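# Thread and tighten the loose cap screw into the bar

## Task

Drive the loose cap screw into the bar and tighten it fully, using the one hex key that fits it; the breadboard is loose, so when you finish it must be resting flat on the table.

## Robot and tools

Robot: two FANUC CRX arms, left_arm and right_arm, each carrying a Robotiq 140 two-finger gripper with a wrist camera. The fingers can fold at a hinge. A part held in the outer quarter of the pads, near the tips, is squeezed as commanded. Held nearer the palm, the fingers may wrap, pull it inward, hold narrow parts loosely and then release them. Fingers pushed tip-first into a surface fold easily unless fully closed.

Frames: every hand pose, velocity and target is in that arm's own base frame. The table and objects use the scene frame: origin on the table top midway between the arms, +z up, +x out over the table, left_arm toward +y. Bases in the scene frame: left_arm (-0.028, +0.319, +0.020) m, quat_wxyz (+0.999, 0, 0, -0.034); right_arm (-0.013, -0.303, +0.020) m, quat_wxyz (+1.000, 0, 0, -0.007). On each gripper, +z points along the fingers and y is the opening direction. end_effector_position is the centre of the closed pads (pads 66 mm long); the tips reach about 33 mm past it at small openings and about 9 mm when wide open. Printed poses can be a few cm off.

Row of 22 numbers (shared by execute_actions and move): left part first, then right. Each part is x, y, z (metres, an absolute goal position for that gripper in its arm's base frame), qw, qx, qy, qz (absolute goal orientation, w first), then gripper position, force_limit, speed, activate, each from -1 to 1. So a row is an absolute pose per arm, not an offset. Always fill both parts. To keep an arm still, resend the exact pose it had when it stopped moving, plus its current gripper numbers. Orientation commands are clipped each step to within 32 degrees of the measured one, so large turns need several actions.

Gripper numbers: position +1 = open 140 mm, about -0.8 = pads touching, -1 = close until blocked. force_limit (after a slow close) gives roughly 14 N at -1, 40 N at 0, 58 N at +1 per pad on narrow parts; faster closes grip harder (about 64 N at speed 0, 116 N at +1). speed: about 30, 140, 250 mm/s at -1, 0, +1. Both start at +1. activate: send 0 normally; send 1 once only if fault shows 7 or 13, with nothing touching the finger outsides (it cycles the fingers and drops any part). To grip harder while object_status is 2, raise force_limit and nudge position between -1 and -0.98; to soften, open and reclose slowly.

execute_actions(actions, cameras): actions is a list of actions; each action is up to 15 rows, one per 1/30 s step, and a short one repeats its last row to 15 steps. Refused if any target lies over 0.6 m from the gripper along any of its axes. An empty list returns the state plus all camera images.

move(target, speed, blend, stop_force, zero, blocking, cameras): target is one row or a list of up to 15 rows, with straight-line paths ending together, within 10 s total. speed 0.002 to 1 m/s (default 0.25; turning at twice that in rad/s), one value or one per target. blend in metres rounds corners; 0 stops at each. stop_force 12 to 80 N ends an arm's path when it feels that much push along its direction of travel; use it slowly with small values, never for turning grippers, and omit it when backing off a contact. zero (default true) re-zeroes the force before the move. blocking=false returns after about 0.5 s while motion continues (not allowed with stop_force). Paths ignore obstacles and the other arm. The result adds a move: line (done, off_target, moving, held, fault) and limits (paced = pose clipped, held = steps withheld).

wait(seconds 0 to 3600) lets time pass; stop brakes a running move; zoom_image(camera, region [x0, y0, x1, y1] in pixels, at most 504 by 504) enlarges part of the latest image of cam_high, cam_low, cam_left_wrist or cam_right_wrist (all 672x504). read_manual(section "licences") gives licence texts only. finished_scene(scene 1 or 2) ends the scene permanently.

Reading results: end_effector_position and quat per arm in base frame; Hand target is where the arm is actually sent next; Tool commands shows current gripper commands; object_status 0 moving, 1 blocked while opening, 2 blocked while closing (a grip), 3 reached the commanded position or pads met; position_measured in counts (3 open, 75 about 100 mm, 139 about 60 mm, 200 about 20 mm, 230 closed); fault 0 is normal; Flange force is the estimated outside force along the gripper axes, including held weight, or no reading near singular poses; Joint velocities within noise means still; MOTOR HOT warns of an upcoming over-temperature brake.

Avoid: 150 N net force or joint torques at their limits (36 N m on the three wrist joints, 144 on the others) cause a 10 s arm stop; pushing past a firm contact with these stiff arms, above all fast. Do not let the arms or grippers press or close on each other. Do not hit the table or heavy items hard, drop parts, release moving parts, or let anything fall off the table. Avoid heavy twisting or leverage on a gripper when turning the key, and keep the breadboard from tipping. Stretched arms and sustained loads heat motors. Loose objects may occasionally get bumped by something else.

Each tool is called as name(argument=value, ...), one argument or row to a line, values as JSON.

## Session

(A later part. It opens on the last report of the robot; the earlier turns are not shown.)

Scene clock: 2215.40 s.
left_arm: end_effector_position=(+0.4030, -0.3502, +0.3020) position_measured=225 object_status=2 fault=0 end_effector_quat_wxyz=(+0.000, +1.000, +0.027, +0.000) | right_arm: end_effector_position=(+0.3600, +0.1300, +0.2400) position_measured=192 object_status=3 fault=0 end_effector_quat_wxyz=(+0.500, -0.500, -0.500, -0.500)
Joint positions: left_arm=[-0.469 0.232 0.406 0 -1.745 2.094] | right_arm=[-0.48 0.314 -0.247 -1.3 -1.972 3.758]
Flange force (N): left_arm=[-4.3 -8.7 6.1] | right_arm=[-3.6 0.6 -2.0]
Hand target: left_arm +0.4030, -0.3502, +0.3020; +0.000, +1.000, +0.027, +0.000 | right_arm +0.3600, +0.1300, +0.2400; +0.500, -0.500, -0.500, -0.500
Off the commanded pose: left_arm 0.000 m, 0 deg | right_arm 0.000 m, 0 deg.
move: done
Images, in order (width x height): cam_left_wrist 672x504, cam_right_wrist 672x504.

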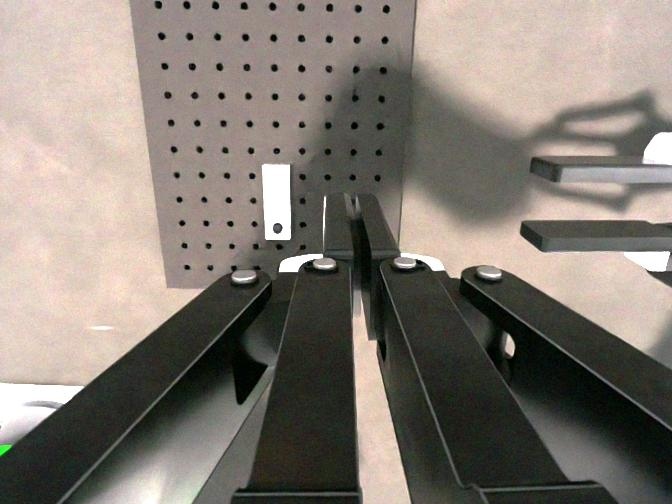

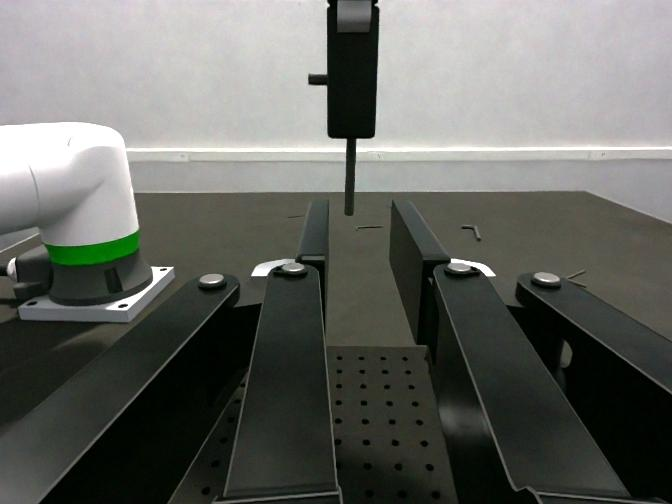

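move(
  target=[
    [0.4030,-0.3502,0.302,0,0.9996,0.0270,0,-1,0.5,-1,0,0.36,0.22,0.24,0.5,-0.5,-0.5,-0.5,-0.5,0.2,-1,0],
    [0.4030,-0.3502,0.302,0,0.9996,0.0270,0,-1,0.5,-1,0,0.36,0.22,0.24,0.5,-0.5,-0.5,-0.5,-0.98,0.2,-1,0],
    [0.4030,-0.3502,0.302,0,0.9996,0.0270,0,-0.7,1,-1,0,0.36,0.22,0.24,0.5,-0.5,-0.5,-0.5,-0.98,0.2,-1,0],
    [0.4030,-0.3502,0.302,0,0.9996,0.0270,0,-1,1,-0.6,0,0.36,0.22,0.24,0.5,-0.5,-0.5,-0.5,-0.98,0.2,-1,0],
  ],
  cameras=["cam_left_wrist"],
)

move(
  target=[
    [0.4030,-0.3502,0.302,0,0.9996,0.0270,0,-1,1,-0.6,0,0.36,0.22,0.24,0.5,-0.5,-0.5,-0.5,-0.5,0.2,-1,0],
    [0.4030,-0.3502,0.302,0,0.9996,0.0270,0,-1,1,-0.6,0,0.36,0.13,0.24,0.5,-0.5,-0.5,-0.5,-0.5,0.2,-1,0],
  ],
  cameras=["cam_right_wrist"],
)

zoom_image(
  camera="cam_right_wrist",
  region=[260, 40, 460, 260],
)

move(
  target=[
    [0.33,-0.29,0.2,0,0.9996,0.0270,0,-1,1,-0.6,0,0.36,0.03,0.26,0.5,-0.5,-0.5,-0.5,-0.5,0.2,-1,0],
    [0.3189,-0.2948,0.107,0,0.6293,0.7771,0,-1,1,-0.6,0,0.36,0.03,0.26,0.5,-0.5,-0.5,-0.5,-0.5,0.2,-1,0],
  ],
  blend=[0.03,0],
  cameras=["cam_left_wrist"],
)

zoom_image(
  camera="cam_left_wrist",
  region=[310, 160, 390, 250],
)

Scene clock: 2234.23 s.
left_arm: end_effector_position=(+0.4030, -0.3502, +0.3020) position_measured=226 object_status=0 fault=0 end_effector_quat_wxyz=(+0.000, +1.000, +0.027, +0.000) | right_arm: end_effector_position=(+0.3600, +0.2200, +0.2400) position_measured=225 object_status=2 fault=0 end_effector_quat_wxyz=(+0.500, -0.500, -0.500, -0.500)
Joint positions: left_arm=[-0.469 0.232 0.406 0 -1.745 2.094] | right_arm=[-0.305 0.236 -0.347 -1.399 -1.824 3.746]
Flange force (N): left_arm=[-2.4 -10.3 1.5] | right_arm=[-7.4 0.7 -4.5]
Hand target: left_arm +0.4030, -0.3502, +0.3020; +0.000, +1.000, +0.027, +0.000 | right_arm +0.3600, +0.2200, +0.2400; +0.500, -0.500, -0.500, -0.500
Off the commanded pose: left_arm 0.000 m, 0 deg | right_arm 0.000 m, 0 deg.
move: done

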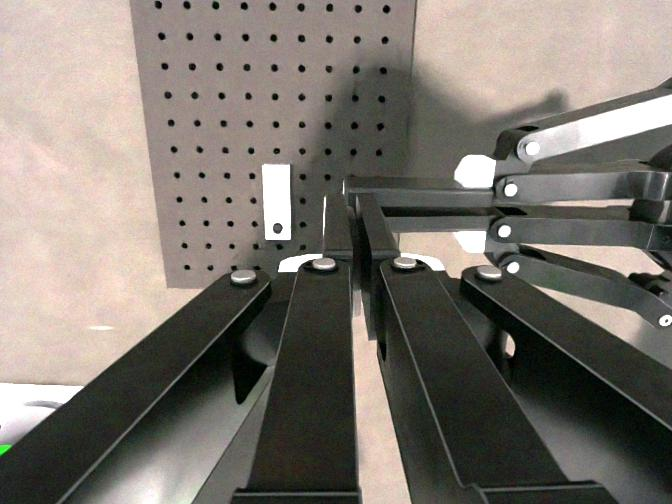

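Scene clock: 2236.00 s.
left_arm: end_effector_position=(+0.4030, -0.3502, +0.3020) position_measured=226 object_status=2 fault=0 end_effector_quat_wxyz=(+0.000, +1.000, +0.027, +0.000) | right_arm: end_effector_position=(+0.3600, +0.1300, +0.2400) position_measured=192 object_status=3 fault=0 end_effector_quat_wxyz=(+0.500, -0.500, -0.500, -0.500)
Joint positions: left_arm=[-0.469 0.232 0.406 0 -1.745 2.094] | right_arm=[-0.48 0.314 -0.247 -1.3 -1.972 3.758]
Flange force (N): left_arm=[-3.7 -7.5 4.4] | right_arm=[-3.9 1.1 -2.2]
Hand target: left_arm +0.4030, -0.3502, +0.3020; +0.000, +1.000, +0.027, +0.000 | right_arm +0.3600, +0.1300, +0.2400; +0.500, -0.500, -0.500, -0.500
Off the commanded pose: left_arm 0.000 m, 0 deg | right_arm 0.000 m, 0 deg.
move: done

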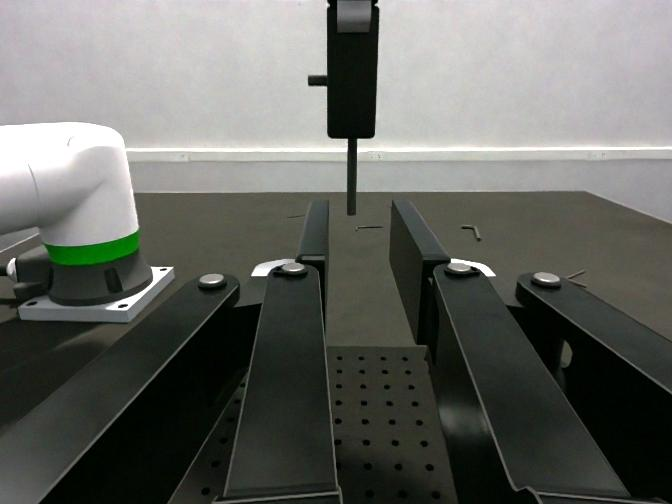

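Scaled by 2.291.

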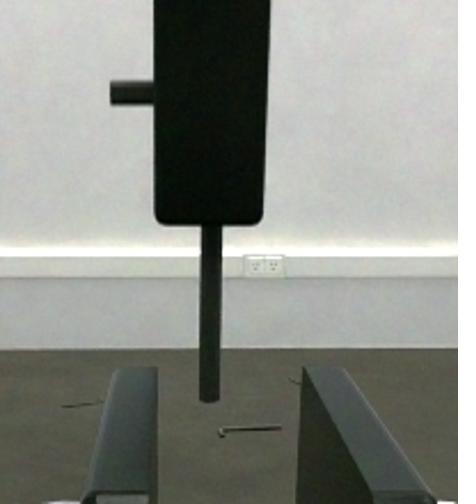

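Scene clock: 2240.57 s.
left_arm: end_effector_position=(+0.3188, -0.2948, +0.1069) position_measured=226 object_status=2 fault=0 end_effector_quat_wxyz=(+0.000, +0.629, +0.777, +0.000) | right_arm: end_effector_position=(+0.3600, +0.0300, +0.2600) position_measured=192 object_status=3 fault=0 end_effector_quat_wxyz=(+0.500, -0.500, -0.500, -0.500)
Joint positions: left_arm=[-0.442 0.012 -0.299 0 -1.26 3.793] | right_arm=[-0.65 0.391 -0.078 -1.24 -2.141 3.708]
Flange force (N): left_arm=[7.9 -1.0 1.5] | right_arm=[-3.4 0.2 -1.7]
Hand target: left_arm +0.3189, -0.2948, +0.1070; +0.000, +0.629, +0.777, +0.000 | right_arm +0.3600, +0.0300, +0.2600; +0.500, -0.500, -0.500, -0.500
Off the commanded pose: left_arm 0.000 m, 0 deg | right_arm 0.000 m, 0 deg.
move: done

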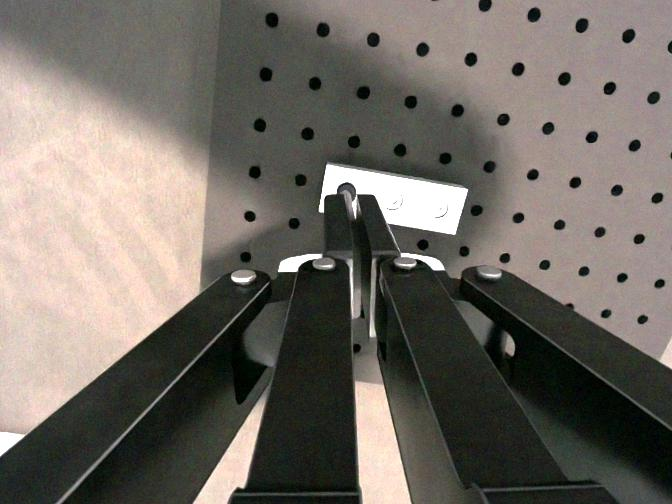

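Scaled by 5.600.

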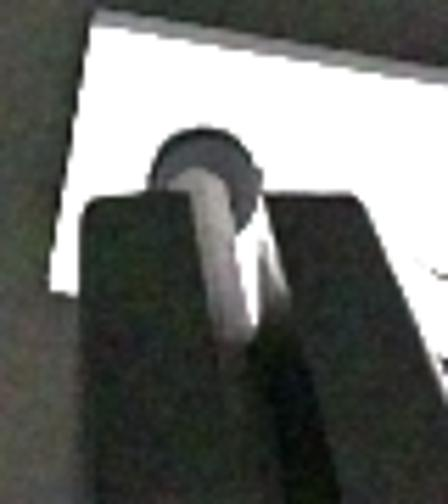

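move(
  target=[0.3194,-0.2943,0.1038,0,0.6293,0.7771,0,-1,1,-0.6,0,0.36,0.03,0.26,0.5,-0.5,-0.5,-0.5,-0.5,0.2,-1,0],
  cameras=["cam_left_wrist"],
)

zoom_image(
  camera="cam_left_wrist",
  region=[325, 170, 370, 220],
)

move(
  target=[0.3194,-0.2943,0.09,0,0.6293,0.7771,0,-1,1,-0.6,0,0.36,0.03,0.26,0.5,-0.5,-0.5,-0.5,-0.5,0.2,-1,0],
  speed=0.008,
  stop_force=12,
)

Scene clock: 2250.03 s.
left_arm: end_effector_position=(+0.3194, -0.2943, +0.1038) position_measured=226 object_status=2 fault=0 end_effector_quat_wxyz=(+0.000, +0.629, +0.777, +0.000) | right_arm: end_effector_position=(+0.3600, +0.0300, +0.2600) position_measured=192 object_status=3 fault=0 end_effector_quat_wxyz=(+0.500, -0.500, -0.500, -0.500)
Joint positions: left_arm=[-0.441 0.015 -0.304 0 -1.252 3.792] | right_arm=[-0.65 0.391 -0.078 -1.24 -2.141 3.708]
Flange force (N): left_arm=[7.9 -1.2 1.5] | right_arm=[-3.2 0.2 -1.8]
Hand target: left_arm +0.3194, -0.2943, +0.1038; +0.000, +0.629, +0.777, +0.000 | right_arm +0.3600, +0.0300, +0.2600; +0.500, -0.500, -0.500, -0.500
Off the commanded pose: left_arm 0.000 m, 0 deg | right_arm 0.000 m, 0 deg.
move: done

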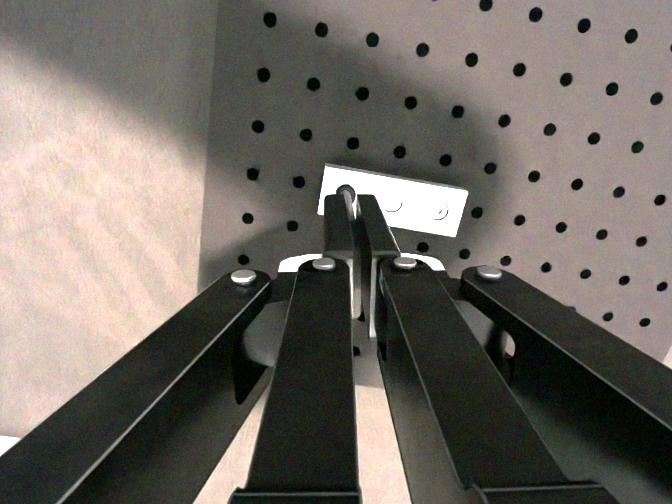

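Scaled by 10.080.

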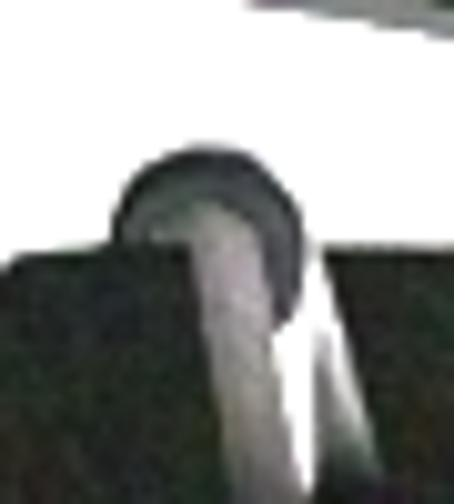

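Scene clock: 2250.70 s.
left_arm: end_effector_position=(+0.3194, -0.2944, +0.1031) position_measured=226 object_status=2 fault=0 end_effector_quat_wxyz=(+0.000, +0.629, +0.777, +0.000) | right_arm: end_effector_position=(+0.3600, +0.0300, +0.2600) position_measured=192 object_status=3 fault=0 end_effector_quat_wxyz=(+0.500, -0.500, -0.500, -0.500)
Joint positions: left_arm=[-0.441 0.015 -0.305 0 -1.25 3.792] | right_arm=[-0.65 0.391 -0.078 -1.24 -2.141 3.708]
Flange force (N): left_arm=[11.7 -2.1 -21.8] | right_arm=[-3.2 0.2 -1.9]
Hand target: left_arm +0.3194, -0.2943, +0.1031; +0.000, +0.629, +0.777, +0.000 | right_arm +0.3600, +0.0300, +0.2600; +0.500, -0.500, -0.500, -0.500
Off the commanded pose: left_arm 0.013 m, 0 deg | right_arm 0.000 m, 0 deg.
move: contact (left_arm)

move(
  target=[
    [0.3194,-0.2943,0.105,0,0.6293,0.7771,0,-1,1,-0.6,0,0.36,0.03,0.26,0.5,-0.5,-0.5,-0.5,-0.5,0.2,-1,0],
    [0.3198,-0.2934,0.105,0,0.9239,0.3827,0,-1,1,-0.6,0,0.36,0.03,0.26,0.5,-0.5,-0.5,-0.5,-0.5,0.2,-1,0],
    [0.3198,-0.2934,0.1038,0,0.9239,0.3827,0,-1,1,-0.6,0,0.36,0.03,0.26,0.5,-0.5,-0.5,-0.5,-0.5,0.2,-1,0],
  ],
  cameras=["cam_left_wrist"],
)

zoom_image(
  camera="cam_left_wrist",
  region=[325, 170, 370, 220],
)

Scene clock: 2268.27 s.
left_arm: end_effector_position=(+0.3198, -0.2934, +0.1038) position_measured=226 object_status=2 fault=0 end_effector_quat_wxyz=(+0.000, +0.924, +0.383, +0.000) | right_arm: end_effector_position=(+0.3600, +0.0300, +0.2600) position_measured=192 object_status=3 fault=0 end_effector_quat_wxyz=(+0.500, -0.500, -0.500, -0.500)
Joint positions: left_arm=[-0.438 0.014 -0.305 0 -1.252 2.794] | right_arm=[-0.65 0.391 -0.078 -1.24 -2.141 3.708]
Flange force (N): left_arm=[3.4 -7.4 1.3] | right_arm=[-3.2 0.2 -2.0]
Hand target: left_arm +0.3198, -0.2934, +0.1038; +0.000, +0.924, +0.383, +0.000 | right_arm +0.3600, +0.0300, +0.2600; +0.500, -0.500, -0.500, -0.500
Off the commanded pose: left_arm 0.000 m, 0 deg | right_arm 0.000 m, 0 deg.
move: done

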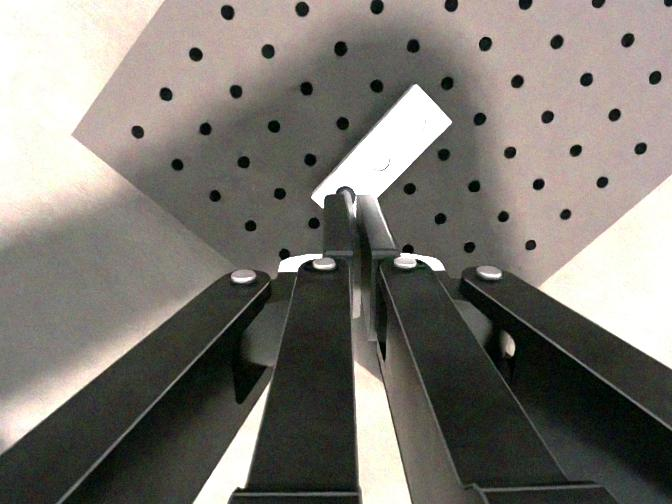

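Scaled by 10.080.

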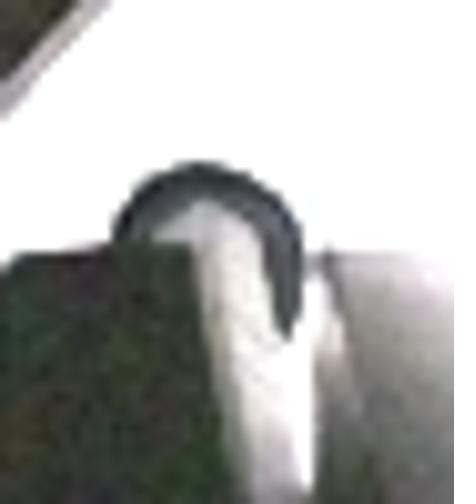

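move(
  target=[0.3198,-0.2934,0.09,0,0.9239,0.3827,0,-1,1,-0.6,0,0.36,0.03,0.26,0.5,-0.5,-0.5,-0.5,-0.5,0.2,-1,0],
  speed=0.008,
  stop_force=12,
)

move(
  target=[0.3199,-0.2932,0.1030,0,0.9659,0.2588,0,-1,1,-0.6,0,0.36,0.03,0.26,0.5,-0.5,-0.5,-0.5,-0.5,0.2,-1,0],
  speed=0.1,
)

move(
  target=[0.3199,-0.2932,0.09,0,0.9659,0.2588,0,-1,1,-0.6,0,0.36,0.03,0.26,0.5,-0.5,-0.5,-0.5,-0.5,0.2,-1,0],
  speed=0.008,
  stop_force=12,
  cameras=["cam_left_wrist"],
)

zoom_image(
  camera="cam_left_wrist",
  region=[325, 170, 370, 220],
)

Scene clock: 2283.87 s.
left_arm: end_effector_position=(+0.3198, -0.2935, +0.1032) position_measured=226 object_status=2 fault=0 end_effector_quat_wxyz=(+0.000, +0.924, +0.383, +0.000) | right_arm: end_effector_position=(+0.3600, +0.0300, +0.2600) position_measured=192 object_status=3 fault=0 end_effector_quat_wxyz=(+0.500, -0.500, -0.500, -0.500)
Joint positions: left_arm=[-0.438 0.014 -0.306 0 -1.251 2.794] | right_arm=[-0.65 0.391 -0.078 -1.24 -2.141 3.708]
Flange force (N): left_arm=[5.5 -11.5 -21.9] | right_arm=[-3.3 0.5 -1.6]
Hand target: left_arm +0.3198, -0.2935, +0.1032; +0.000, +0.924, +0.383, +0.000 | right_arm +0.3600, +0.0300, +0.2600; +0.500, -0.500, -0.500, -0.500
Off the commanded pose: left_arm 0.013 m, 0 deg | right_arm 0.000 m, 0 deg.
move: contact (left_arm)

Scene clock: 2285.50 s.
left_arm: end_effector_position=(+0.3199, -0.2932, +0.1030) position_measured=226 object_status=2 fault=0 end_effector_quat_wxyz=(+0.000, +0.966, +0.259, +0.000) | right_arm: end_effector_position=(+0.3600, +0.0300, +0.2600) position_measured=192 object_status=3 fault=0 end_effector_quat_wxyz=(+0.500, -0.500, -0.500, -0.500)
Joint positions: left_arm=[-0.438 0.014 -0.306 0 -1.25 2.532] | right_arm=[-0.65 0.391 -0.078 -1.24 -2.141 3.708]
Flange force (N): left_arm=[0.2 -10.3 -33.7] | right_arm=[-3.2 0.2 -1.7]
Hand target: left_arm +0.3199, -0.2932, +0.1030; +0.000, +0.966, +0.259, +0.000 | right_arm +0.3600, +0.0300, +0.2600; +0.500, -0.500, -0.500, -0.500
Off the commanded pose: left_arm 0.000 m, 0 deg | right_arm 0.000 m, 0 deg.
move: done

Scene clock: 2286.13 s.
left_arm: end_effector_position=(+0.3199, -0.2932, +0.1027) position_measured=226 object_status=2 fault=0 end_effector_quat_wxyz=(+0.000, +0.966, +0.259, +0.000) | right_arm: end_effector_position=(+0.3600, +0.0300, +0.2600) position_measured=192 object_status=3 fault=0 end_effector_quat_wxyz=(+0.500, -0.500, -0.500, -0.500)
Joint positions: left_arm=[-0.438 0.014 -0.307 0 -1.249 2.532] | right_arm=[-0.65 0.391 -0.078 -1.24 -2.141 3.708]
Flange force (N): left_arm=[-0.2 -14.9 -56.0] | right_arm=[-3.5 0.4 -1.7]
Hand target: left_arm +0.3199, -0.2932, +0.1027; +0.000, +0.966, +0.259, +0.000 | right_arm +0.3600, +0.0300, +0.2600; +0.500, -0.500, -0.500, -0.500
Off the commanded pose: left_arm 0.013 m, 0 deg | right_arm 0.000 m, 0 deg.
move: contact (left_arm)

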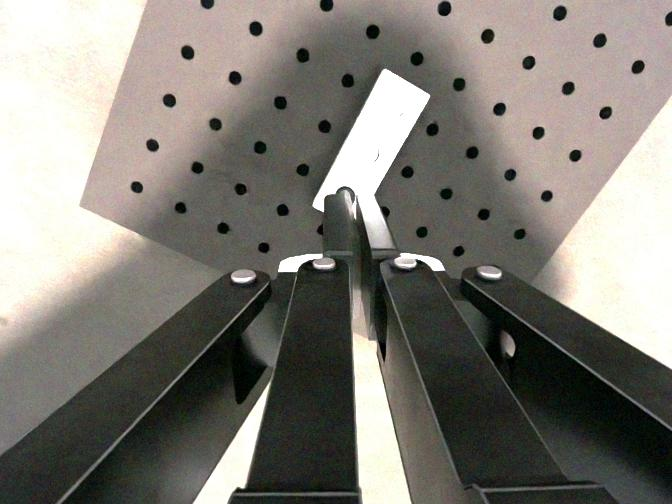

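Scaled by 10.080.

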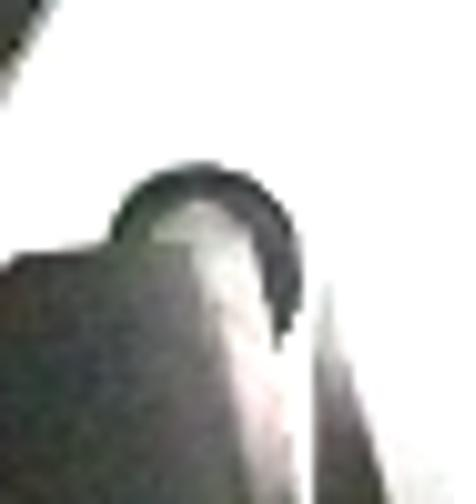

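move(
  target=[0.3201,-0.2931,0.1028,0,0.9914,0.1305,0,-1,1,-0.6,0,0.36,0.03,0.26,0.5,-0.5,-0.5,-0.5,-0.5,0.2,-1,0],
  speed=0.1,
)

move(
  target=[0.3204,-0.2931,0.1028,0,1,0,0,-1,1,-0.6,0,0.36,0.03,0.26,0.5,-0.5,-0.5,-0.5,-0.5,0.2,-1,0],
  speed=0.1,
)

move(
  target=[0.3206,-0.2931,0.1028,0,0.9914,-0.1305,0,-1,1,-0.6,0,0.36,0.03,0.26,0.5,-0.5,-0.5,-0.5,-0.5,0.2,-1,0],
  speed=0.1,
)

move(
  target=[0.3208,-0.2932,0.1028,0,0.9659,-0.2588,0,-1,1,-0.6,0,0.36,0.03,0.26,0.5,-0.5,-0.5,-0.5,-0.5,0.2,-1,0],
  speed=0.1,
  cameras=["cam_left_wrist"],
)

zoom_image(
  camera="cam_left_wrist",
  region=[325, 170, 370, 220],
)

Scene clock: 2299.57 s.
left_arm: end_effector_position=(+0.3201, -0.2931, +0.1028) position_measured=226 object_status=2 fault=0 end_effector_quat_wxyz=(+0.000, +0.991, +0.131, +0.000) | right_arm: end_effector_position=(+0.3600, +0.0300, +0.2600) position_measured=192 object_status=3 fault=0 end_effector_quat_wxyz=(+0.500, -0.500, -0.500, -0.500)
Joint positions: left_arm=[-0.437 0.015 -0.306 0 -1.25 2.27] | right_arm=[-0.65 0.391 -0.078 -1.24 -2.141 3.708]
Flange force (N): left_arm=[-3.7 -9.9 -44.3] | right_arm=[-3.5 0.4 -1.5]
Hand target: left_arm +0.3201, -0.2931, +0.1028; +0.000, +0.991, +0.131, +0.000 | right_arm +0.3600, +0.0300, +0.2600; +0.500, -0.500, -0.500, -0.500
Off the commanded pose: left_arm 0.000 m, 0 deg | right_arm 0.000 m, 0 deg.
move: done

Scene clock: 2301.20 s.
left_arm: end_effector_position=(+0.3204, -0.2931, +0.1028) position_measured=226 object_status=2 fault=0 end_effector_quat_wxyz=(+0.000, +1.000, +0.000, +0.000) | right_arm: end_effector_position=(+0.3600, +0.0300, +0.2600) position_measured=192 object_status=3 fault=0 end_effector_quat_wxyz=(+0.500, -0.500, -0.500, -0.500)
Joint positions: left_arm=[-0.437 0.015 -0.305 0 -1.25 2.008] | right_arm=[-0.65 0.391 -0.078 -1.24 -2.141 3.708]
Flange force (N): left_arm=[-6.2 -8.3 -43.8] | right_arm=[-3.3 0.6 -2.1]
Hand target: left_arm +0.3204, -0.2931, +0.1028; +0.000, +1.000, +0.000, +0.000 | right_arm +0.3600, +0.0300, +0.2600; +0.500, -0.500, -0.500, -0.500
Off the commanded pose: left_arm 0.000 m, 0 deg | right_arm 0.000 m, 0 deg.
move: done

Scene clock: 2302.83 s.
left_arm: end_effector_position=(+0.3206, -0.2931, +0.1028) position_measured=226 object_status=2 fault=0 end_effector_quat_wxyz=(+0.000, +0.991, -0.131, +0.000) | right_arm: end_effector_position=(+0.3600, +0.0300, +0.2600) position_measured=192 object_status=3 fault=0 end_effector_quat_wxyz=(+0.500, -0.500, -0.500, -0.500)
Joint positions: left_arm=[-0.437 0.016 -0.305 0 -1.25 1.746] | right_arm=[-0.65 0.391 -0.078 -1.24 -2.141 3.708]
Flange force (N): left_arm=[-6.7 -6.2 -43.4] | right_arm=[-3.1 0.6 -2.0]
Hand target: left_arm +0.3206, -0.2931, +0.1028; +0.000, +0.991, -0.131, +0.000 | right_arm +0.3600, +0.0300, +0.2600; +0.500, -0.500, -0.500, -0.500
Off the commanded pose: left_arm 0.000 m, 0 deg | right_arm 0.000 m, 0 deg.
move: done

Scene clock: 2304.47 s.
left_arm: end_effector_position=(+0.3208, -0.2933, +0.1028) position_measured=226 object_status=2 fault=0 end_effector_quat_wxyz=(+0.000, +0.966, -0.259, +0.000) | right_arm: end_effector_position=(+0.3600, +0.0300, +0.2600) position_measured=192 object_status=3 fault=0 end_effector_quat_wxyz=(+0.500, -0.500, -0.500, -0.500)
Joint positions: left_arm=[-0.437 0.016 -0.305 0 -1.25 1.484] | right_arm=[-0.65 0.391 -0.078 -1.24 -2.141 3.708]
Flange force (N): left_arm=[-7.3 -6.6 -43.0] | right_arm=[-3.2 0.7 -1.8]
Hand target: left_arm +0.3208, -0.2932, +0.1028; +0.000, +0.966, -0.259, +0.000 | right_arm +0.3600, +0.0300, +0.2600; +0.500, -0.500, -0.500, -0.500
Off the commanded pose: left_arm 0.000 m, 0 deg | right_arm 0.000 m, 0 deg.
move: done

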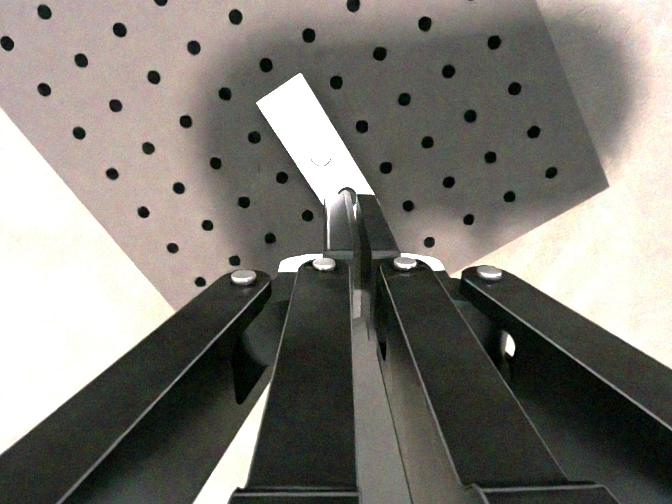

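Scaled by 10.080.

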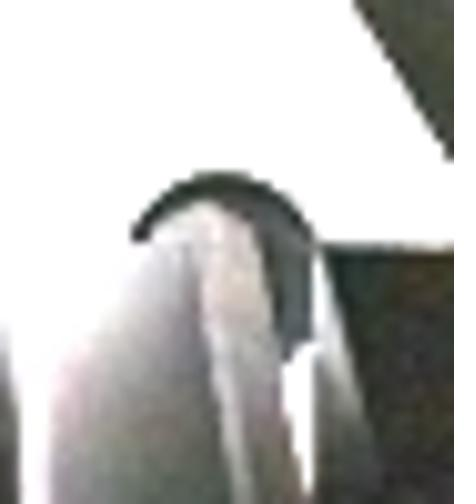

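move(
  target=[
    [0.3208,-0.2932,0.12,0,0.9659,-0.2588,0,-1,1,-0.6,0,0.36,0.03,0.26,0.5,-0.5,-0.5,-0.5,-0.5,0.2,-1,0],
    [0.278,-0.3,0.11,0,0.9945,0.1045,0,-1,1,-0.6,0,0.36,0.03,0.26,0.5,-0.5,-0.5,-0.5,-0.5,0.2,-1,0],
  ],
  cameras=["cam_left_wrist"],
)

zoom_image(
  camera="cam_left_wrist",
  region=[325, 70, 370, 115],
)

Scene clock: 2318.33 s.
left_arm: end_effector_position=(+0.2780, -0.3000, +0.1100) position_measured=226 object_status=2 fault=0 end_effector_quat_wxyz=(+0.000, +0.995, +0.105, +0.000) | right_arm: end_effector_position=(+0.3600, +0.0300, +0.2600) position_measured=192 object_status=3 fault=0 end_effector_quat_wxyz=(+0.500, -0.500, -0.500, -0.500)
Joint positions: left_arm=[-0.5 -0.056 -0.358 0 -1.269 2.28] | right_arm=[-0.65 0.391 -0.078 -1.24 -2.141 3.708]
Flange force (N): left_arm=[-1.1 -9.5 2.5] | right_arm=[-3.3 0.6 -1.6]
Hand target: left_arm +0.2780, -0.3000, +0.1100; +0.000, +0.995, +0.105, +0.000 | right_arm +0.3600, +0.0300, +0.2600; +0.500, -0.500, -0.500, -0.500
Off the commanded pose: left_arm 0.000 m, 0 deg | right_arm 0.000 m, 0 deg.
move: done

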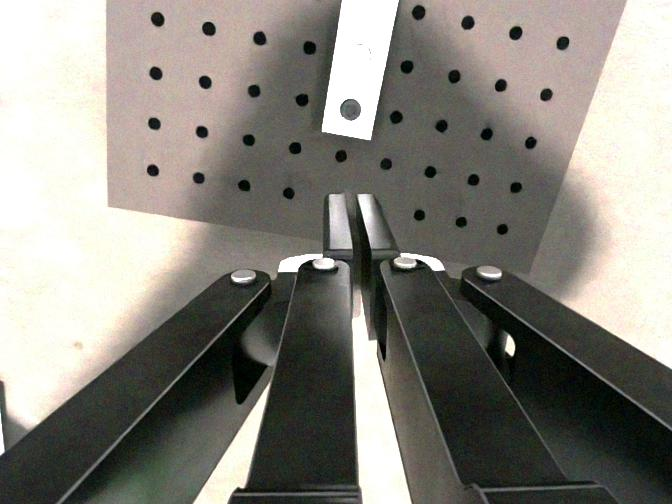

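Scaled by 11.200.

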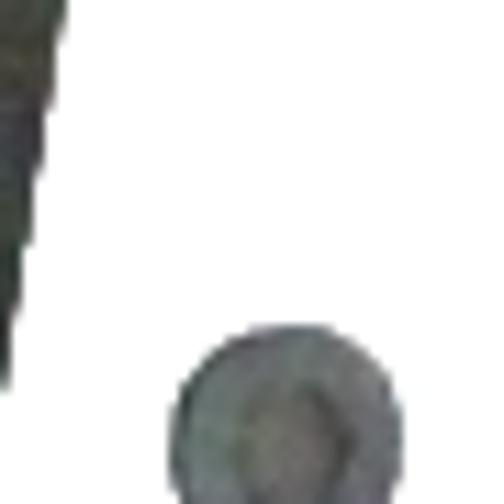

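zoom_image(
  camera="cam_left_wrist",
  region=[336, 95, 366, 125],
)

Scaled by 16.800.

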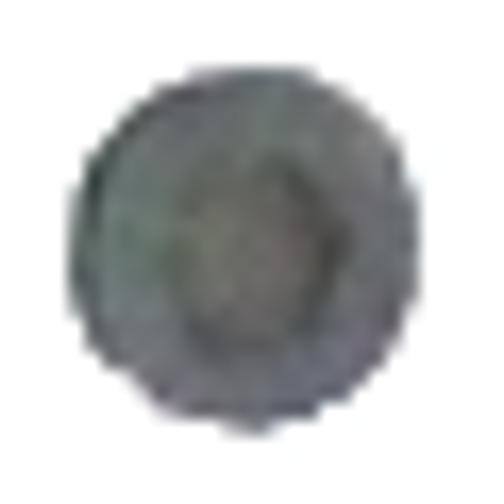

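move(
  target=[
    [0.3198,-0.2934,0.12,0,0.9239,0.3827,0,-1,1,-0.6,0,0.36,0.03,0.26,0.5,-0.5,-0.5,-0.5,-0.5,0.2,-1,0],
    [0.3198,-0.2934,0.1038,0,0.9135,0.4067,0,-1,1,-0.6,0,0.36,0.03,0.26,0.5,-0.5,-0.5,-0.5,-0.5,0.2,-1,0],
  ],
)

move(
  target=[0.3198,-0.2934,0.09,0,0.9135,0.4067,0,-1,1,-0.6,0,0.36,0.03,0.26,0.5,-0.5,-0.5,-0.5,-0.5,0.2,-1,0],
  speed=0.008,
  stop_force=12,
)

move(
  target=[
    [0.3199,-0.2933,0.1029,0,0.9455,0.3256,0,-1,1,-0.6,0,0.36,0.03,0.26,0.5,-0.5,-0.5,-0.5,-0.5,0.2,-1,0],
    [0.3197,-0.2931,0.1029,0,0.8746,0.4848,0,-1,1,-0.6,0,0.36,0.03,0.26,0.5,-0.5,-0.5,-0.5,-0.5,0.2,-1,0],
    [0.3203,-0.2929,0.1029,0,0.9455,0.3256,0,-1,1,-0.6,0,0.36,0.03,0.26,0.5,-0.5,-0.5,-0.5,-0.5,0.2,-1,0],
    [0.3201,-0.2935,0.1029,0,0.8746,0.4848,0,-1,1,-0.6,0,0.36,0.03,0.26,0.5,-0.5,-0.5,-0.5,-0.5,0.2,-1,0],
    [0.3203,-0.2937,0.1029,0,0.9455,0.3256,0,-1,1,-0.6,0,0.36,0.03,0.26,0.5,-0.5,-0.5,-0.5,-0.5,0.2,-1,0],
    [0.3197,-0.2939,0.1029,0,0.8746,0.4848,0,-1,1,-0.6,0,0.36,0.03,0.26,0.5,-0.5,-0.5,-0.5,-0.5,0.2,-1,0],
  ],
  speed=0.2,
)

move(
  target=[
    [0.3195,-0.2937,0.1029,0,0.9455,0.3256,0,-1,1,-0.6,0,0.36,0.03,0.26,0.5,-0.5,-0.5,-0.5,-0.5,0.2,-1,0],
    [0.3193,-0.2935,0.1029,0,0.8746,0.4848,0,-1,1,-0.6,0,0.36,0.03,0.26,0.5,-0.5,-0.5,-0.5,-0.5,0.2,-1,0],
    [0.3195,-0.2929,0.1029,0,0.9455,0.3256,0,-1,1,-0.6,0,0.36,0.03,0.26,0.5,-0.5,-0.5,-0.5,-0.5,0.2,-1,0],
    [0.3198,-0.2934,0.1029,0,0.9135,0.4067,0,-1,1,-0.6,0,0.36,0.03,0.26,0.5,-0.5,-0.5,-0.5,-0.5,0.2,-1,0],
  ],
  speed=0.2,
  cameras=["cam_left_wrist"],
)

zoom_image(
  camera="cam_left_wrist",
  region=[325, 170, 370, 220],
)

Scene clock: 2351.90 s.
left_arm: end_effector_position=(+0.3198, -0.2934, +0.1038) position_measured=226 object_status=2 fault=0 end_effector_quat_wxyz=(+0.000, +0.914, +0.407, +0.000) | right_arm: end_effector_position=(+0.3600, +0.0300, +0.2600) position_measured=192 object_status=3 fault=0 end_effector_quat_wxyz=(+0.500, -0.500, -0.500, -0.500)
Joint positions: left_arm=[-0.438 0.014 -0.305 0 -1.252 2.847] | right_arm=[-0.65 0.391 -0.078 -1.24 -2.141 3.708]
Flange force (N): left_arm=[3.2 -7.1 1.2] | right_arm=[-3.3 0.4 -1.9]
Hand target: left_arm +0.3198, -0.2934, +0.1038; +0.000, +0.914, +0.407, +0.000 | right_arm +0.3600, +0.0300, +0.2600; +0.500, -0.500, -0.500, -0.500
Off the commanded pose: left_arm 0.000 m, 0 deg | right_arm 0.000 m, 0 deg.
move: done

Scene clock: 2352.57 s.
left_arm: end_effector_position=(+0.3199, -0.2934, +0.1031) position_measured=226 object_status=2 fault=0 end_effector_quat_wxyz=(+0.000, +0.914, +0.407, +0.000) | right_arm: end_effector_position=(+0.3600, +0.0300, +0.2600) position_measured=192 object_status=3 fault=0 end_effector_quat_wxyz=(+0.500, -0.500, -0.500, -0.500)
Joint positions: left_arm=[-0.438 0.014 -0.306 0 -1.25 2.847] | right_arm=[-0.65 0.391 -0.078 -1.24 -2.141 3.708]
Flange force (N): left_arm=[4.8 -11.8 -29.3] | right_arm=[-3.0 0.5 -2.0]
Hand target: left_arm +0.3199, -0.2934, +0.1031; +0.000, +0.914, +0.407, +0.000 | right_arm +0.3600, +0.0300, +0.2600; +0.500, -0.500, -0.500, -0.500
Off the commanded pose: left_arm 0.013 m, 0 deg | right_arm 0.000 m, 0 deg.
move: contact (left_arm)

Scene clock: 2358.77 s.
left_arm: end_effector_position=(+0.3197, -0.2939, +0.1030) position_measured=226 object_status=2 fault=0 end_effector_quat_wxyz=(+0.000, +0.875, +0.485, +0.000) | right_arm: end_effector_position=(+0.3600, +0.0300, +0.2600) position_measured=192 object_status=3 fault=0 end_effector_quat_wxyz=(+0.500, -0.500, -0.500, -0.500)
Joint positions: left_arm=[-0.439 0.015 -0.305 0 -1.25 3.022] | right_arm=[-0.65 0.391 -0.078 -1.24 -2.141 3.708]
Flange force (N): left_arm=[5.9 -1.8 -27.9] | right_arm=[-3.0 0.3 -2.0]
Hand target: left_arm +0.3197, -0.2939, +0.1029; +0.000, +0.875, +0.485, +0.000 | right_arm +0.3600, +0.0300, +0.2600; +0.500, -0.500, -0.500, -0.500
Off the commanded pose: left_arm 0.000 m, 0 deg | right_arm 0.000 m, 0 deg.
move: done

Scene clock: 2362.83 s.
left_arm: end_effector_position=(+0.3198, -0.2934, +0.1029) position_measured=226 object_status=2 fault=0 end_effector_quat_wxyz=(+0.000, +0.914, +0.407, +0.000) | right_arm: end_effector_position=(+0.3600, +0.0300, +0.2600) position_measured=192 object_status=3 fault=0 end_effector_quat_wxyz=(+0.500, -0.500, -0.500, -0.500)
Joint positions: left_arm=[-0.438 0.015 -0.306 0 -1.25 2.847] | right_arm=[-0.65 0.391 -0.078 -1.24 -2.141 3.708]
Flange force (N): left_arm=[3.6 -8.4 -35.2] | right_arm=[-3.3 0.4 -1.8]
Hand target: left_arm +0.3198, -0.2934, +0.1029; +0.000, +0.914, +0.407, +0.000 | right_arm +0.3600, +0.0300, +0.2600; +0.500, -0.500, -0.500, -0.500
Off the commanded pose: left_arm 0.000 m, 0 deg | right_arm 0.000 m, 0 deg.
move: done

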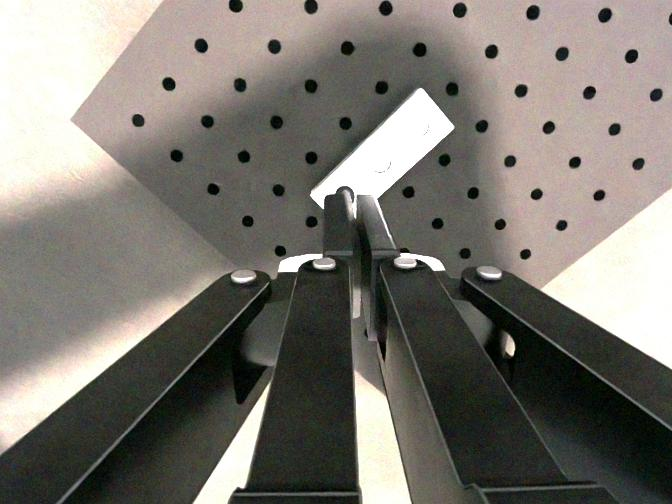

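Scaled by 10.080.

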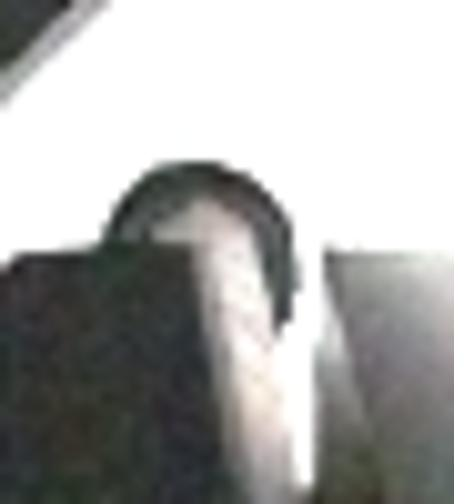

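move(
  target=[
    [0.3196,-0.2932,0.108,0,0.9135,0.4067,0,-1,1,-0.6,0,0.36,0.03,0.26,0.5,-0.5,-0.5,-0.5,-0.5,0.2,-1,0],
    [0.278,-0.300,0.11,0,0.9945,0.1045,0,-1,1,-0.6,0,0.36,0.03,0.26,0.5,-0.5,-0.5,-0.5,-0.5,0.2,-1,0],
  ],
  speed=0.1,
  cameras=["cam_left_wrist"],
)

zoom_image(
  camera="cam_left_wrist",
  region=[336, 95, 366, 125],
)

Scene clock: 2394.77 s.
left_arm: end_effector_position=(+0.2780, -0.3000, +0.1100) position_measured=226 object_status=2 fault=0 end_effector_quat_wxyz=(+0.000, +0.995, +0.104, +0.000) | right_arm: end_effector_position=(+0.3600, +0.0300, +0.2600) position_measured=192 object_status=3 fault=0 end_effector_quat_wxyz=(+0.500, -0.500, -0.500, -0.500)
Joint positions: left_arm=[-0.5 -0.056 -0.357 0 -1.269 2.28] | right_arm=[-0.65 0.391 -0.078 -1.24 -2.141 3.708]
Flange force (N): left_arm=[-0.5 -8.7 1.5] | right_arm=[-3.0 0.0 -1.4]
Hand target: left_arm +0.2780, -0.3000, +0.1100; +0.000, +0.995, +0.105, +0.000 | right_arm +0.3600, +0.0300, +0.2600; +0.500, -0.500, -0.500, -0.500
Off the commanded pose: left_arm 0.000 m, 0 deg | right_arm 0.000 m, 0 deg.
move: done

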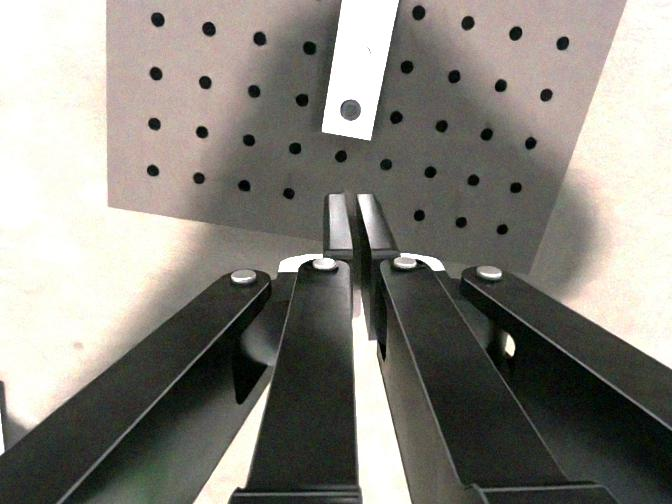

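Scaled by 16.800.

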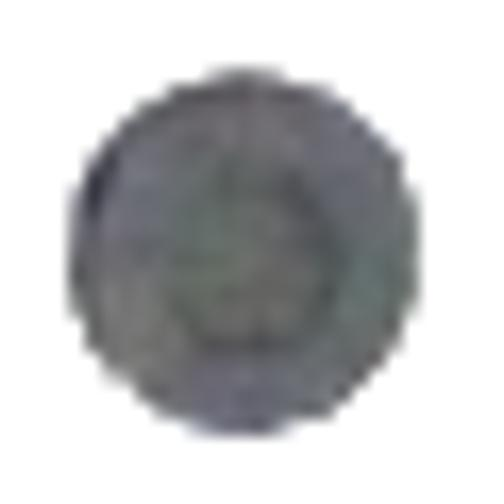

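move(
  target=[
    [0.3190,-0.2940,0.1060,0,0.9367,0.3502,0,-1,1,-0.6,0,0.36,0.03,0.26,0.5,-0.5,-0.5,-0.5,-0.5,0.2,-1,0],
    [0.3197,-0.2933,0.1045,0,0.9367,0.3502,0,-1,1,-0.6,0,0.36,0.03,0.26,0.5,-0.5,-0.5,-0.5,-0.5,0.2,-1,0],
  ],
  speed=0.1,
)

move(
  target=[0.3197,-0.2933,0.0995,0,0.9367,0.3502,0,-1,1,-0.6,0,0.36,0.03,0.26,0.5,-0.5,-0.5,-0.5,-0.5,0.2,-1,0],
  speed=0.015,
  stop_force=13,
)

move(
  target=[0.3197,-0.2933,0.1042,0,0.9272,0.3746,0,-1,1,-0.6,0,0.36,0.03,0.26,0.5,-0.5,-0.5,-0.5,-0.5,0.2,-1,0],
  speed=0.05,
)

move(
  target=[0.3197,-0.2933,0.0995,0,0.9272,0.3746,0,-1,1,-0.6,0,0.36,0.03,0.26,0.5,-0.5,-0.5,-0.5,-0.5,0.2,-1,0],
  speed=0.015,
  stop_force=13,
)

move(
  target=[0.3197,-0.2933,0.1042,0,0.9171,0.3987,0,-1,1,-0.6,0,0.36,0.03,0.26,0.5,-0.5,-0.5,-0.5,-0.5,0.2,-1,0],
  speed=0.05,
)

move(
  target=[0.3197,-0.2933,0.0995,0,0.9171,0.3987,0,-1,1,-0.6,0,0.36,0.03,0.26,0.5,-0.5,-0.5,-0.5,-0.5,0.2,-1,0],
  speed=0.015,
  stop_force=13,
  cameras=["cam_left_wrist"],
)

zoom_image(
  camera="cam_left_wrist",
  region=[325, 170, 370, 220],
)

Scene clock: 2419.50 s.
left_arm: end_effector_position=(+0.3197, -0.2933, +0.1045) position_measured=226 object_status=2 fault=0 end_effector_quat_wxyz=(+0.000, +0.937, +0.350, +0.000) | right_arm: end_effector_position=(+0.3600, +0.0300, +0.2600) position_measured=192 object_status=3 fault=0 end_effector_quat_wxyz=(+0.500, -0.500, -0.500, -0.500)
Joint positions: left_arm=[-0.438 0.013 -0.304 0 -1.254 2.724] | right_arm=[-0.65 0.391 -0.078 -1.24 -2.141 3.708]
Flange force (N): left_arm=[2.7 -7.4 0.9] | right_arm=[-3.3 0.2 -1.9]
Hand target: left_arm +0.3197, -0.2933, +0.1045; +0.000, +0.937, +0.350, +0.000 | right_arm +0.3600, +0.0300, +0.2600; +0.500, -0.500, -0.500, -0.500
Off the commanded pose: left_arm 0.000 m, 0 deg | right_arm 0.000 m, 0 deg.
move: done

Scene clock: 2420.23 s.
left_arm: end_effector_position=(+0.3198, -0.2933, +0.1030) position_measured=226 object_status=2 fault=0 end_effector_quat_wxyz=(+0.000, +0.937, +0.350, +0.000) | right_arm: end_effector_position=(+0.3600, +0.0300, +0.2600) position_measured=192 object_status=3 fault=0 end_effector_quat_wxyz=(+0.500, -0.500, -0.500, -0.500)
Joint positions: left_arm=[-0.438 0.014 -0.306 0 -1.25 2.724] | right_arm=[-0.65 0.391 -0.078 -1.24 -2.141 3.708]
Flange force (N): left_arm=[3.4 -12.1 -31.5] | right_arm=[-3.2 0.0 -1.4]
Hand target: left_arm +0.3198, -0.2933, +0.1030; +0.000, +0.937, +0.350, +0.000 | right_arm +0.3600, +0.0300, +0.2600; +0.500, -0.500, -0.500, -0.500
Off the commanded pose: left_arm 0.004 m, 0 deg | right_arm 0.000 m, 0 deg.
move: contact (left_arm)

Scene clock: 2421.03 s.
left_arm: end_effector_position=(+0.3197, -0.2933, +0.1042) position_measured=226 object_status=2 fault=0 end_effector_quat_wxyz=(+0.000, +0.927, +0.375, +0.000) | right_arm: end_effector_position=(+0.3600, +0.0300, +0.2600) position_measured=192 object_status=3 fault=0 end_effector_quat_wxyz=(+0.500, -0.500, -0.500, -0.500)
Joint positions: left_arm=[-0.438 0.013 -0.304 0 -1.253 2.777] | right_arm=[-0.65 0.391 -0.078 -1.24 -2.141 3.708]
Flange force (N): left_arm=[3.3 -7.5 1.2] | right_arm=[-3.1 0.1 -1.9]
Hand target: left_arm +0.3197, -0.2933, +0.1042; +0.000, +0.927, +0.375, +0.000 | right_arm +0.3600, +0.0300, +0.2600; +0.500, -0.500, -0.500, -0.500
Off the commanded pose: left_arm 0.000 m, 0 deg | right_arm 0.000 m, 0 deg.
move: done

Scene clock: 2421.77 s.
left_arm: end_effector_position=(+0.3198, -0.2933, +0.1030) position_measured=226 object_status=2 fault=0 end_effector_quat_wxyz=(+0.000, +0.927, +0.375, +0.000) | right_arm: end_effector_position=(+0.3600, +0.0300, +0.2600) position_measured=192 object_status=3 fault=0 end_effector_quat_wxyz=(+0.500, -0.500, -0.500, -0.500)
Joint positions: left_arm=[-0.438 0.014 -0.306 0 -1.25 2.777] | right_arm=[-0.65 0.391 -0.078 -1.24 -2.141 3.708]
Flange force (N): left_arm=[4.0 -11.6 -32.3] | right_arm=[-3.2 0.5 -1.8]
Hand target: left_arm +0.3198, -0.2933, +0.1030; +0.000, +0.927, +0.375, +0.000 | right_arm +0.3600, +0.0300, +0.2600; +0.500, -0.500, -0.500, -0.500
Off the commanded pose: left_arm 0.004 m, 0 deg | right_arm 0.000 m, 0 deg.
move: contact (left_arm)

Scene clock: 2422.60 s.
left_arm: end_effector_position=(+0.3197, -0.2933, +0.1042) position_measured=226 object_status=2 fault=0 end_effector_quat_wxyz=(+0.000, +0.917, +0.399, +0.000) | right_arm: end_effector_position=(+0.3600, +0.0300, +0.2600) position_measured=192 object_status=3 fault=0 end_effector_quat_wxyz=(+0.500, -0.500, -0.500, -0.500)
Joint positions: left_arm=[-0.438 0.013 -0.304 0 -1.253 2.829] | right_arm=[-0.65 0.391 -0.078 -1.24 -2.141 3.708]
Flange force (N): left_arm=[3.7 -7.4 1.4] | right_arm=[-3.2 0.1 -1.6]
Hand target: left_arm +0.3197, -0.2933, +0.1042; +0.000, +0.917, +0.399, +0.000 | right_arm +0.3600, +0.0300, +0.2600; +0.500, -0.500, -0.500, -0.500
Off the commanded pose: left_arm 0.000 m, 0 deg | right_arm 0.000 m, 0 deg.
move: done

Scene clock: 2423.33 s.
left_arm: end_effector_position=(+0.3198, -0.2933, +0.1030) position_measured=226 object_status=2 fault=0 end_effector_quat_wxyz=(+0.000, +0.917, +0.399, +0.000) | right_arm: end_effector_position=(+0.3600, +0.0300, +0.2600) position_measured=192 object_status=3 fault=0 end_effector_quat_wxyz=(+0.500, -0.500, -0.500, -0.500)
Joint positions: left_arm=[-0.438 0.014 -0.306 0 -1.25 2.829] | right_arm=[-0.65 0.391 -0.078 -1.24 -2.141 3.708]
Flange force (N): left_arm=[4.6 -11.2 -31.4] | right_arm=[-3.3 0.3 -1.6]
Hand target: left_arm +0.3198, -0.2933, +0.1030; +0.000, +0.917, +0.399, +0.000 | right_arm +0.3600, +0.0300, +0.2600; +0.500, -0.500, -0.500, -0.500
Off the commanded pose: left_arm 0.004 m, 0 deg | right_arm 0.000 m, 0 deg.
move: contact (left_arm)

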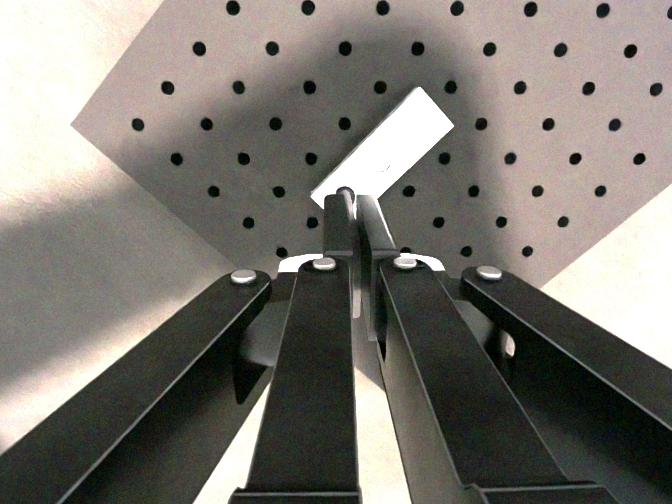

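Scaled by 10.080.

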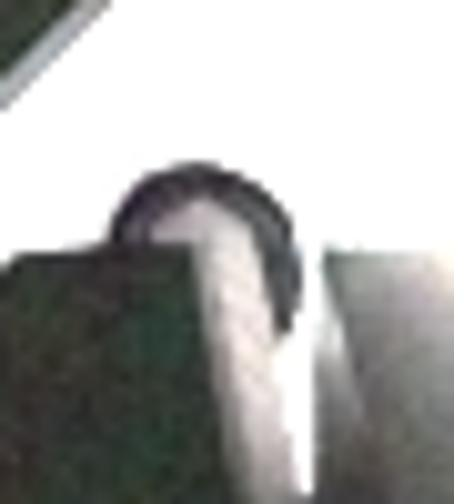

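move(
  target=[
    [0.3197,-0.2933,0.1028,0,0.9455,0.3256,0,-1,1,-0.6,0,0.36,0.03,0.26,0.5,-0.5,-0.5,-0.5,-0.5,0.2,-1,0],
    [0.3197,-0.2933,0.1028,0,0.8988,0.4384,0,-1,1,-0.6,0,0.36,0.03,0.26,0.5,-0.5,-0.5,-0.5,-0.5,0.2,-1,0],
    [0.3199,-0.2933,0.1028,0,0.8988,0.4384,0,-1,1,-0.6,0,0.36,0.03,0.26,0.5,-0.5,-0.5,-0.5,-0.5,0.2,-1,0],
    [0.3199,-0.2933,0.1028,0,0.9455,0.3256,0,-1,1,-0.6,0,0.36,0.03,0.26,0.5,-0.5,-0.5,-0.5,-0.5,0.2,-1,0],
    [0.3197,-0.2935,0.1028,0,0.9455,0.3256,0,-1,1,-0.6,0,0.36,0.03,0.26,0.5,-0.5,-0.5,-0.5,-0.5,0.2,-1,0],
    [0.3197,-0.2935,0.1028,0,0.8988,0.4384,0,-1,1,-0.6,0,0.36,0.03,0.26,0.5,-0.5,-0.5,-0.5,-0.5,0.2,-1,0],
    [0.3195,-0.2933,0.1028,0,0.8988,0.4384,0,-1,1,-0.6,0,0.36,0.03,0.26,0.5,-0.5,-0.5,-0.5,-0.5,0.2,-1,0],
    [0.3195,-0.2933,0.1028,0,0.9455,0.3256,0,-1,1,-0.6,0,0.36,0.03,0.26,0.5,-0.5,-0.5,-0.5,-0.5,0.2,-1,0],
    [0.3197,-0.2931,0.1028,0,0.9455,0.3256,0,-1,1,-0.6,0,0.36,0.03,0.26,0.5,-0.5,-0.5,-0.5,-0.5,0.2,-1,0],
    [0.3197,-0.2931,0.1028,0,0.8988,0.4384,0,-1,1,-0.6,0,0.36,0.03,0.26,0.5,-0.5,-0.5,-0.5,-0.5,0.2,-1,0],
  ],
  speed=0.35,
  cameras=["cam_left_wrist"],
)

zoom_image(
  camera="cam_left_wrist",
  region=[325, 170, 370, 220],
)

Scene clock: 2458.77 s.
left_arm: end_effector_position=(+0.3197, -0.2931, +0.1028) position_measured=226 object_status=2 fault=0 end_effector_quat_wxyz=(+0.000, +0.899, +0.438, +0.000) | right_arm: end_effector_position=(+0.3600, +0.0300, +0.2600) position_measured=192 object_status=3 fault=0 end_effector_quat_wxyz=(+0.500, -0.500, -0.500, -0.500)
Joint positions: left_arm=[-0.438 0.014 -0.307 0 -1.25 2.916] | right_arm=[-0.65 0.391 -0.078 -1.24 -2.141 3.708]
Flange force (N): left_arm=[2.8 -3.6 -36.0] | right_arm=[-3.3 0.2 -2.0]
Hand target: left_arm +0.3197, -0.2931, +0.1028; +0.000, +0.899, +0.438, +0.000 | right_arm +0.3600, +0.0300, +0.2600; +0.500, -0.500, -0.500, -0.500
Off the commanded pose: left_arm 0.000 m, 0 deg | right_arm 0.000 m, 0 deg.
move: done

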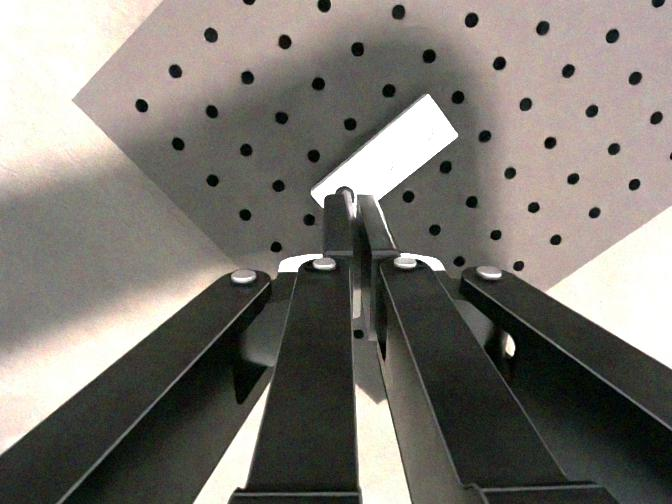

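Scaled by 10.080.

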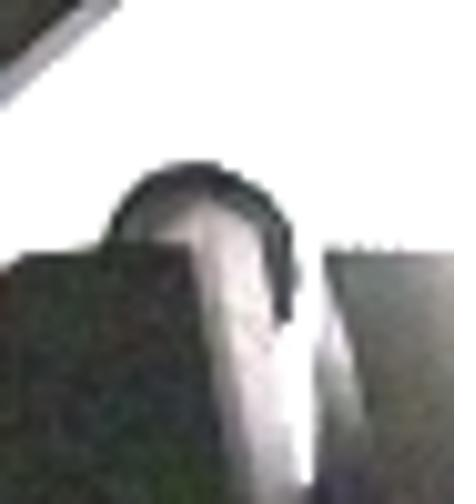

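move(
  target=[
    [0.3197,-0.2933,0.108,0,0.8988,0.4384,0,-1,1,-0.6,0,0.36,0.03,0.26,0.5,-0.5,-0.5,-0.5,-0.5,0.2,-1,0],
    [0.288,-0.300,0.11,0,0.9945,0.1045,0,-1,1,-0.6,0,0.36,0.03,0.26,0.5,-0.5,-0.5,-0.5,-0.5,0.2,-1,0],
  ],
  speed=0.2,
  cameras=["cam_left_wrist"],
)

zoom_image(
  camera="cam_left_wrist",
  region=[325, 120, 370, 165],
)

Scene clock: 2472.20 s.
left_arm: end_effector_position=(+0.2879, -0.3000, +0.1100) position_measured=226 object_status=2 fault=0 end_effector_quat_wxyz=(+0.000, +0.995, +0.104, +0.000) | right_arm: end_effector_position=(+0.3600, +0.0300, +0.2600) position_measured=192 object_status=3 fault=0 end_effector_quat_wxyz=(+0.500, -0.500, -0.500, -0.500)
Joint positions: left_arm=[-0.488 -0.038 -0.34 0 -1.268 2.268] | right_arm=[-0.65 0.391 -0.078 -1.24 -2.141 3.708]
Flange force (N): left_arm=[0.0 -8.9 1.4] | right_arm=[-3.2 0.3 -1.8]
Hand target: left_arm +0.2880, -0.3000, +0.1100; +0.000, +0.995, +0.105, +0.000 | right_arm +0.3600, +0.0300, +0.2600; +0.500, -0.500, -0.500, -0.500
Off the commanded pose: left_arm 0.000 m, 0 deg | right_arm 0.000 m, 0 deg.
move: done

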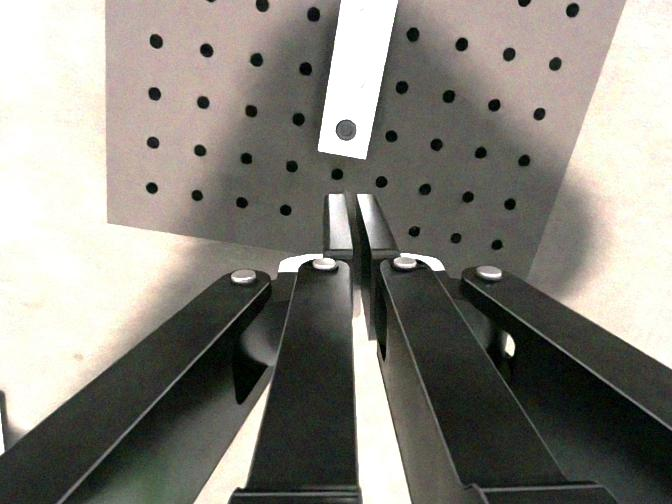

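Scaled by 11.200.

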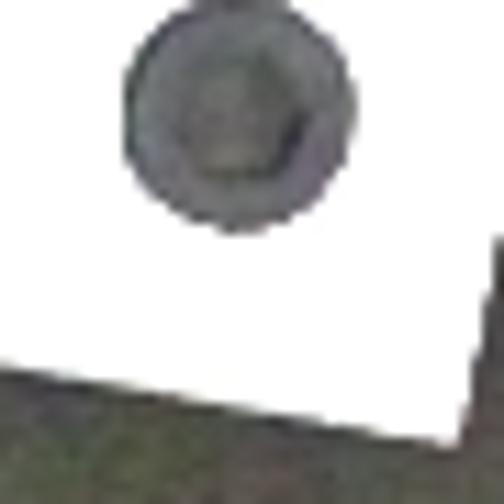

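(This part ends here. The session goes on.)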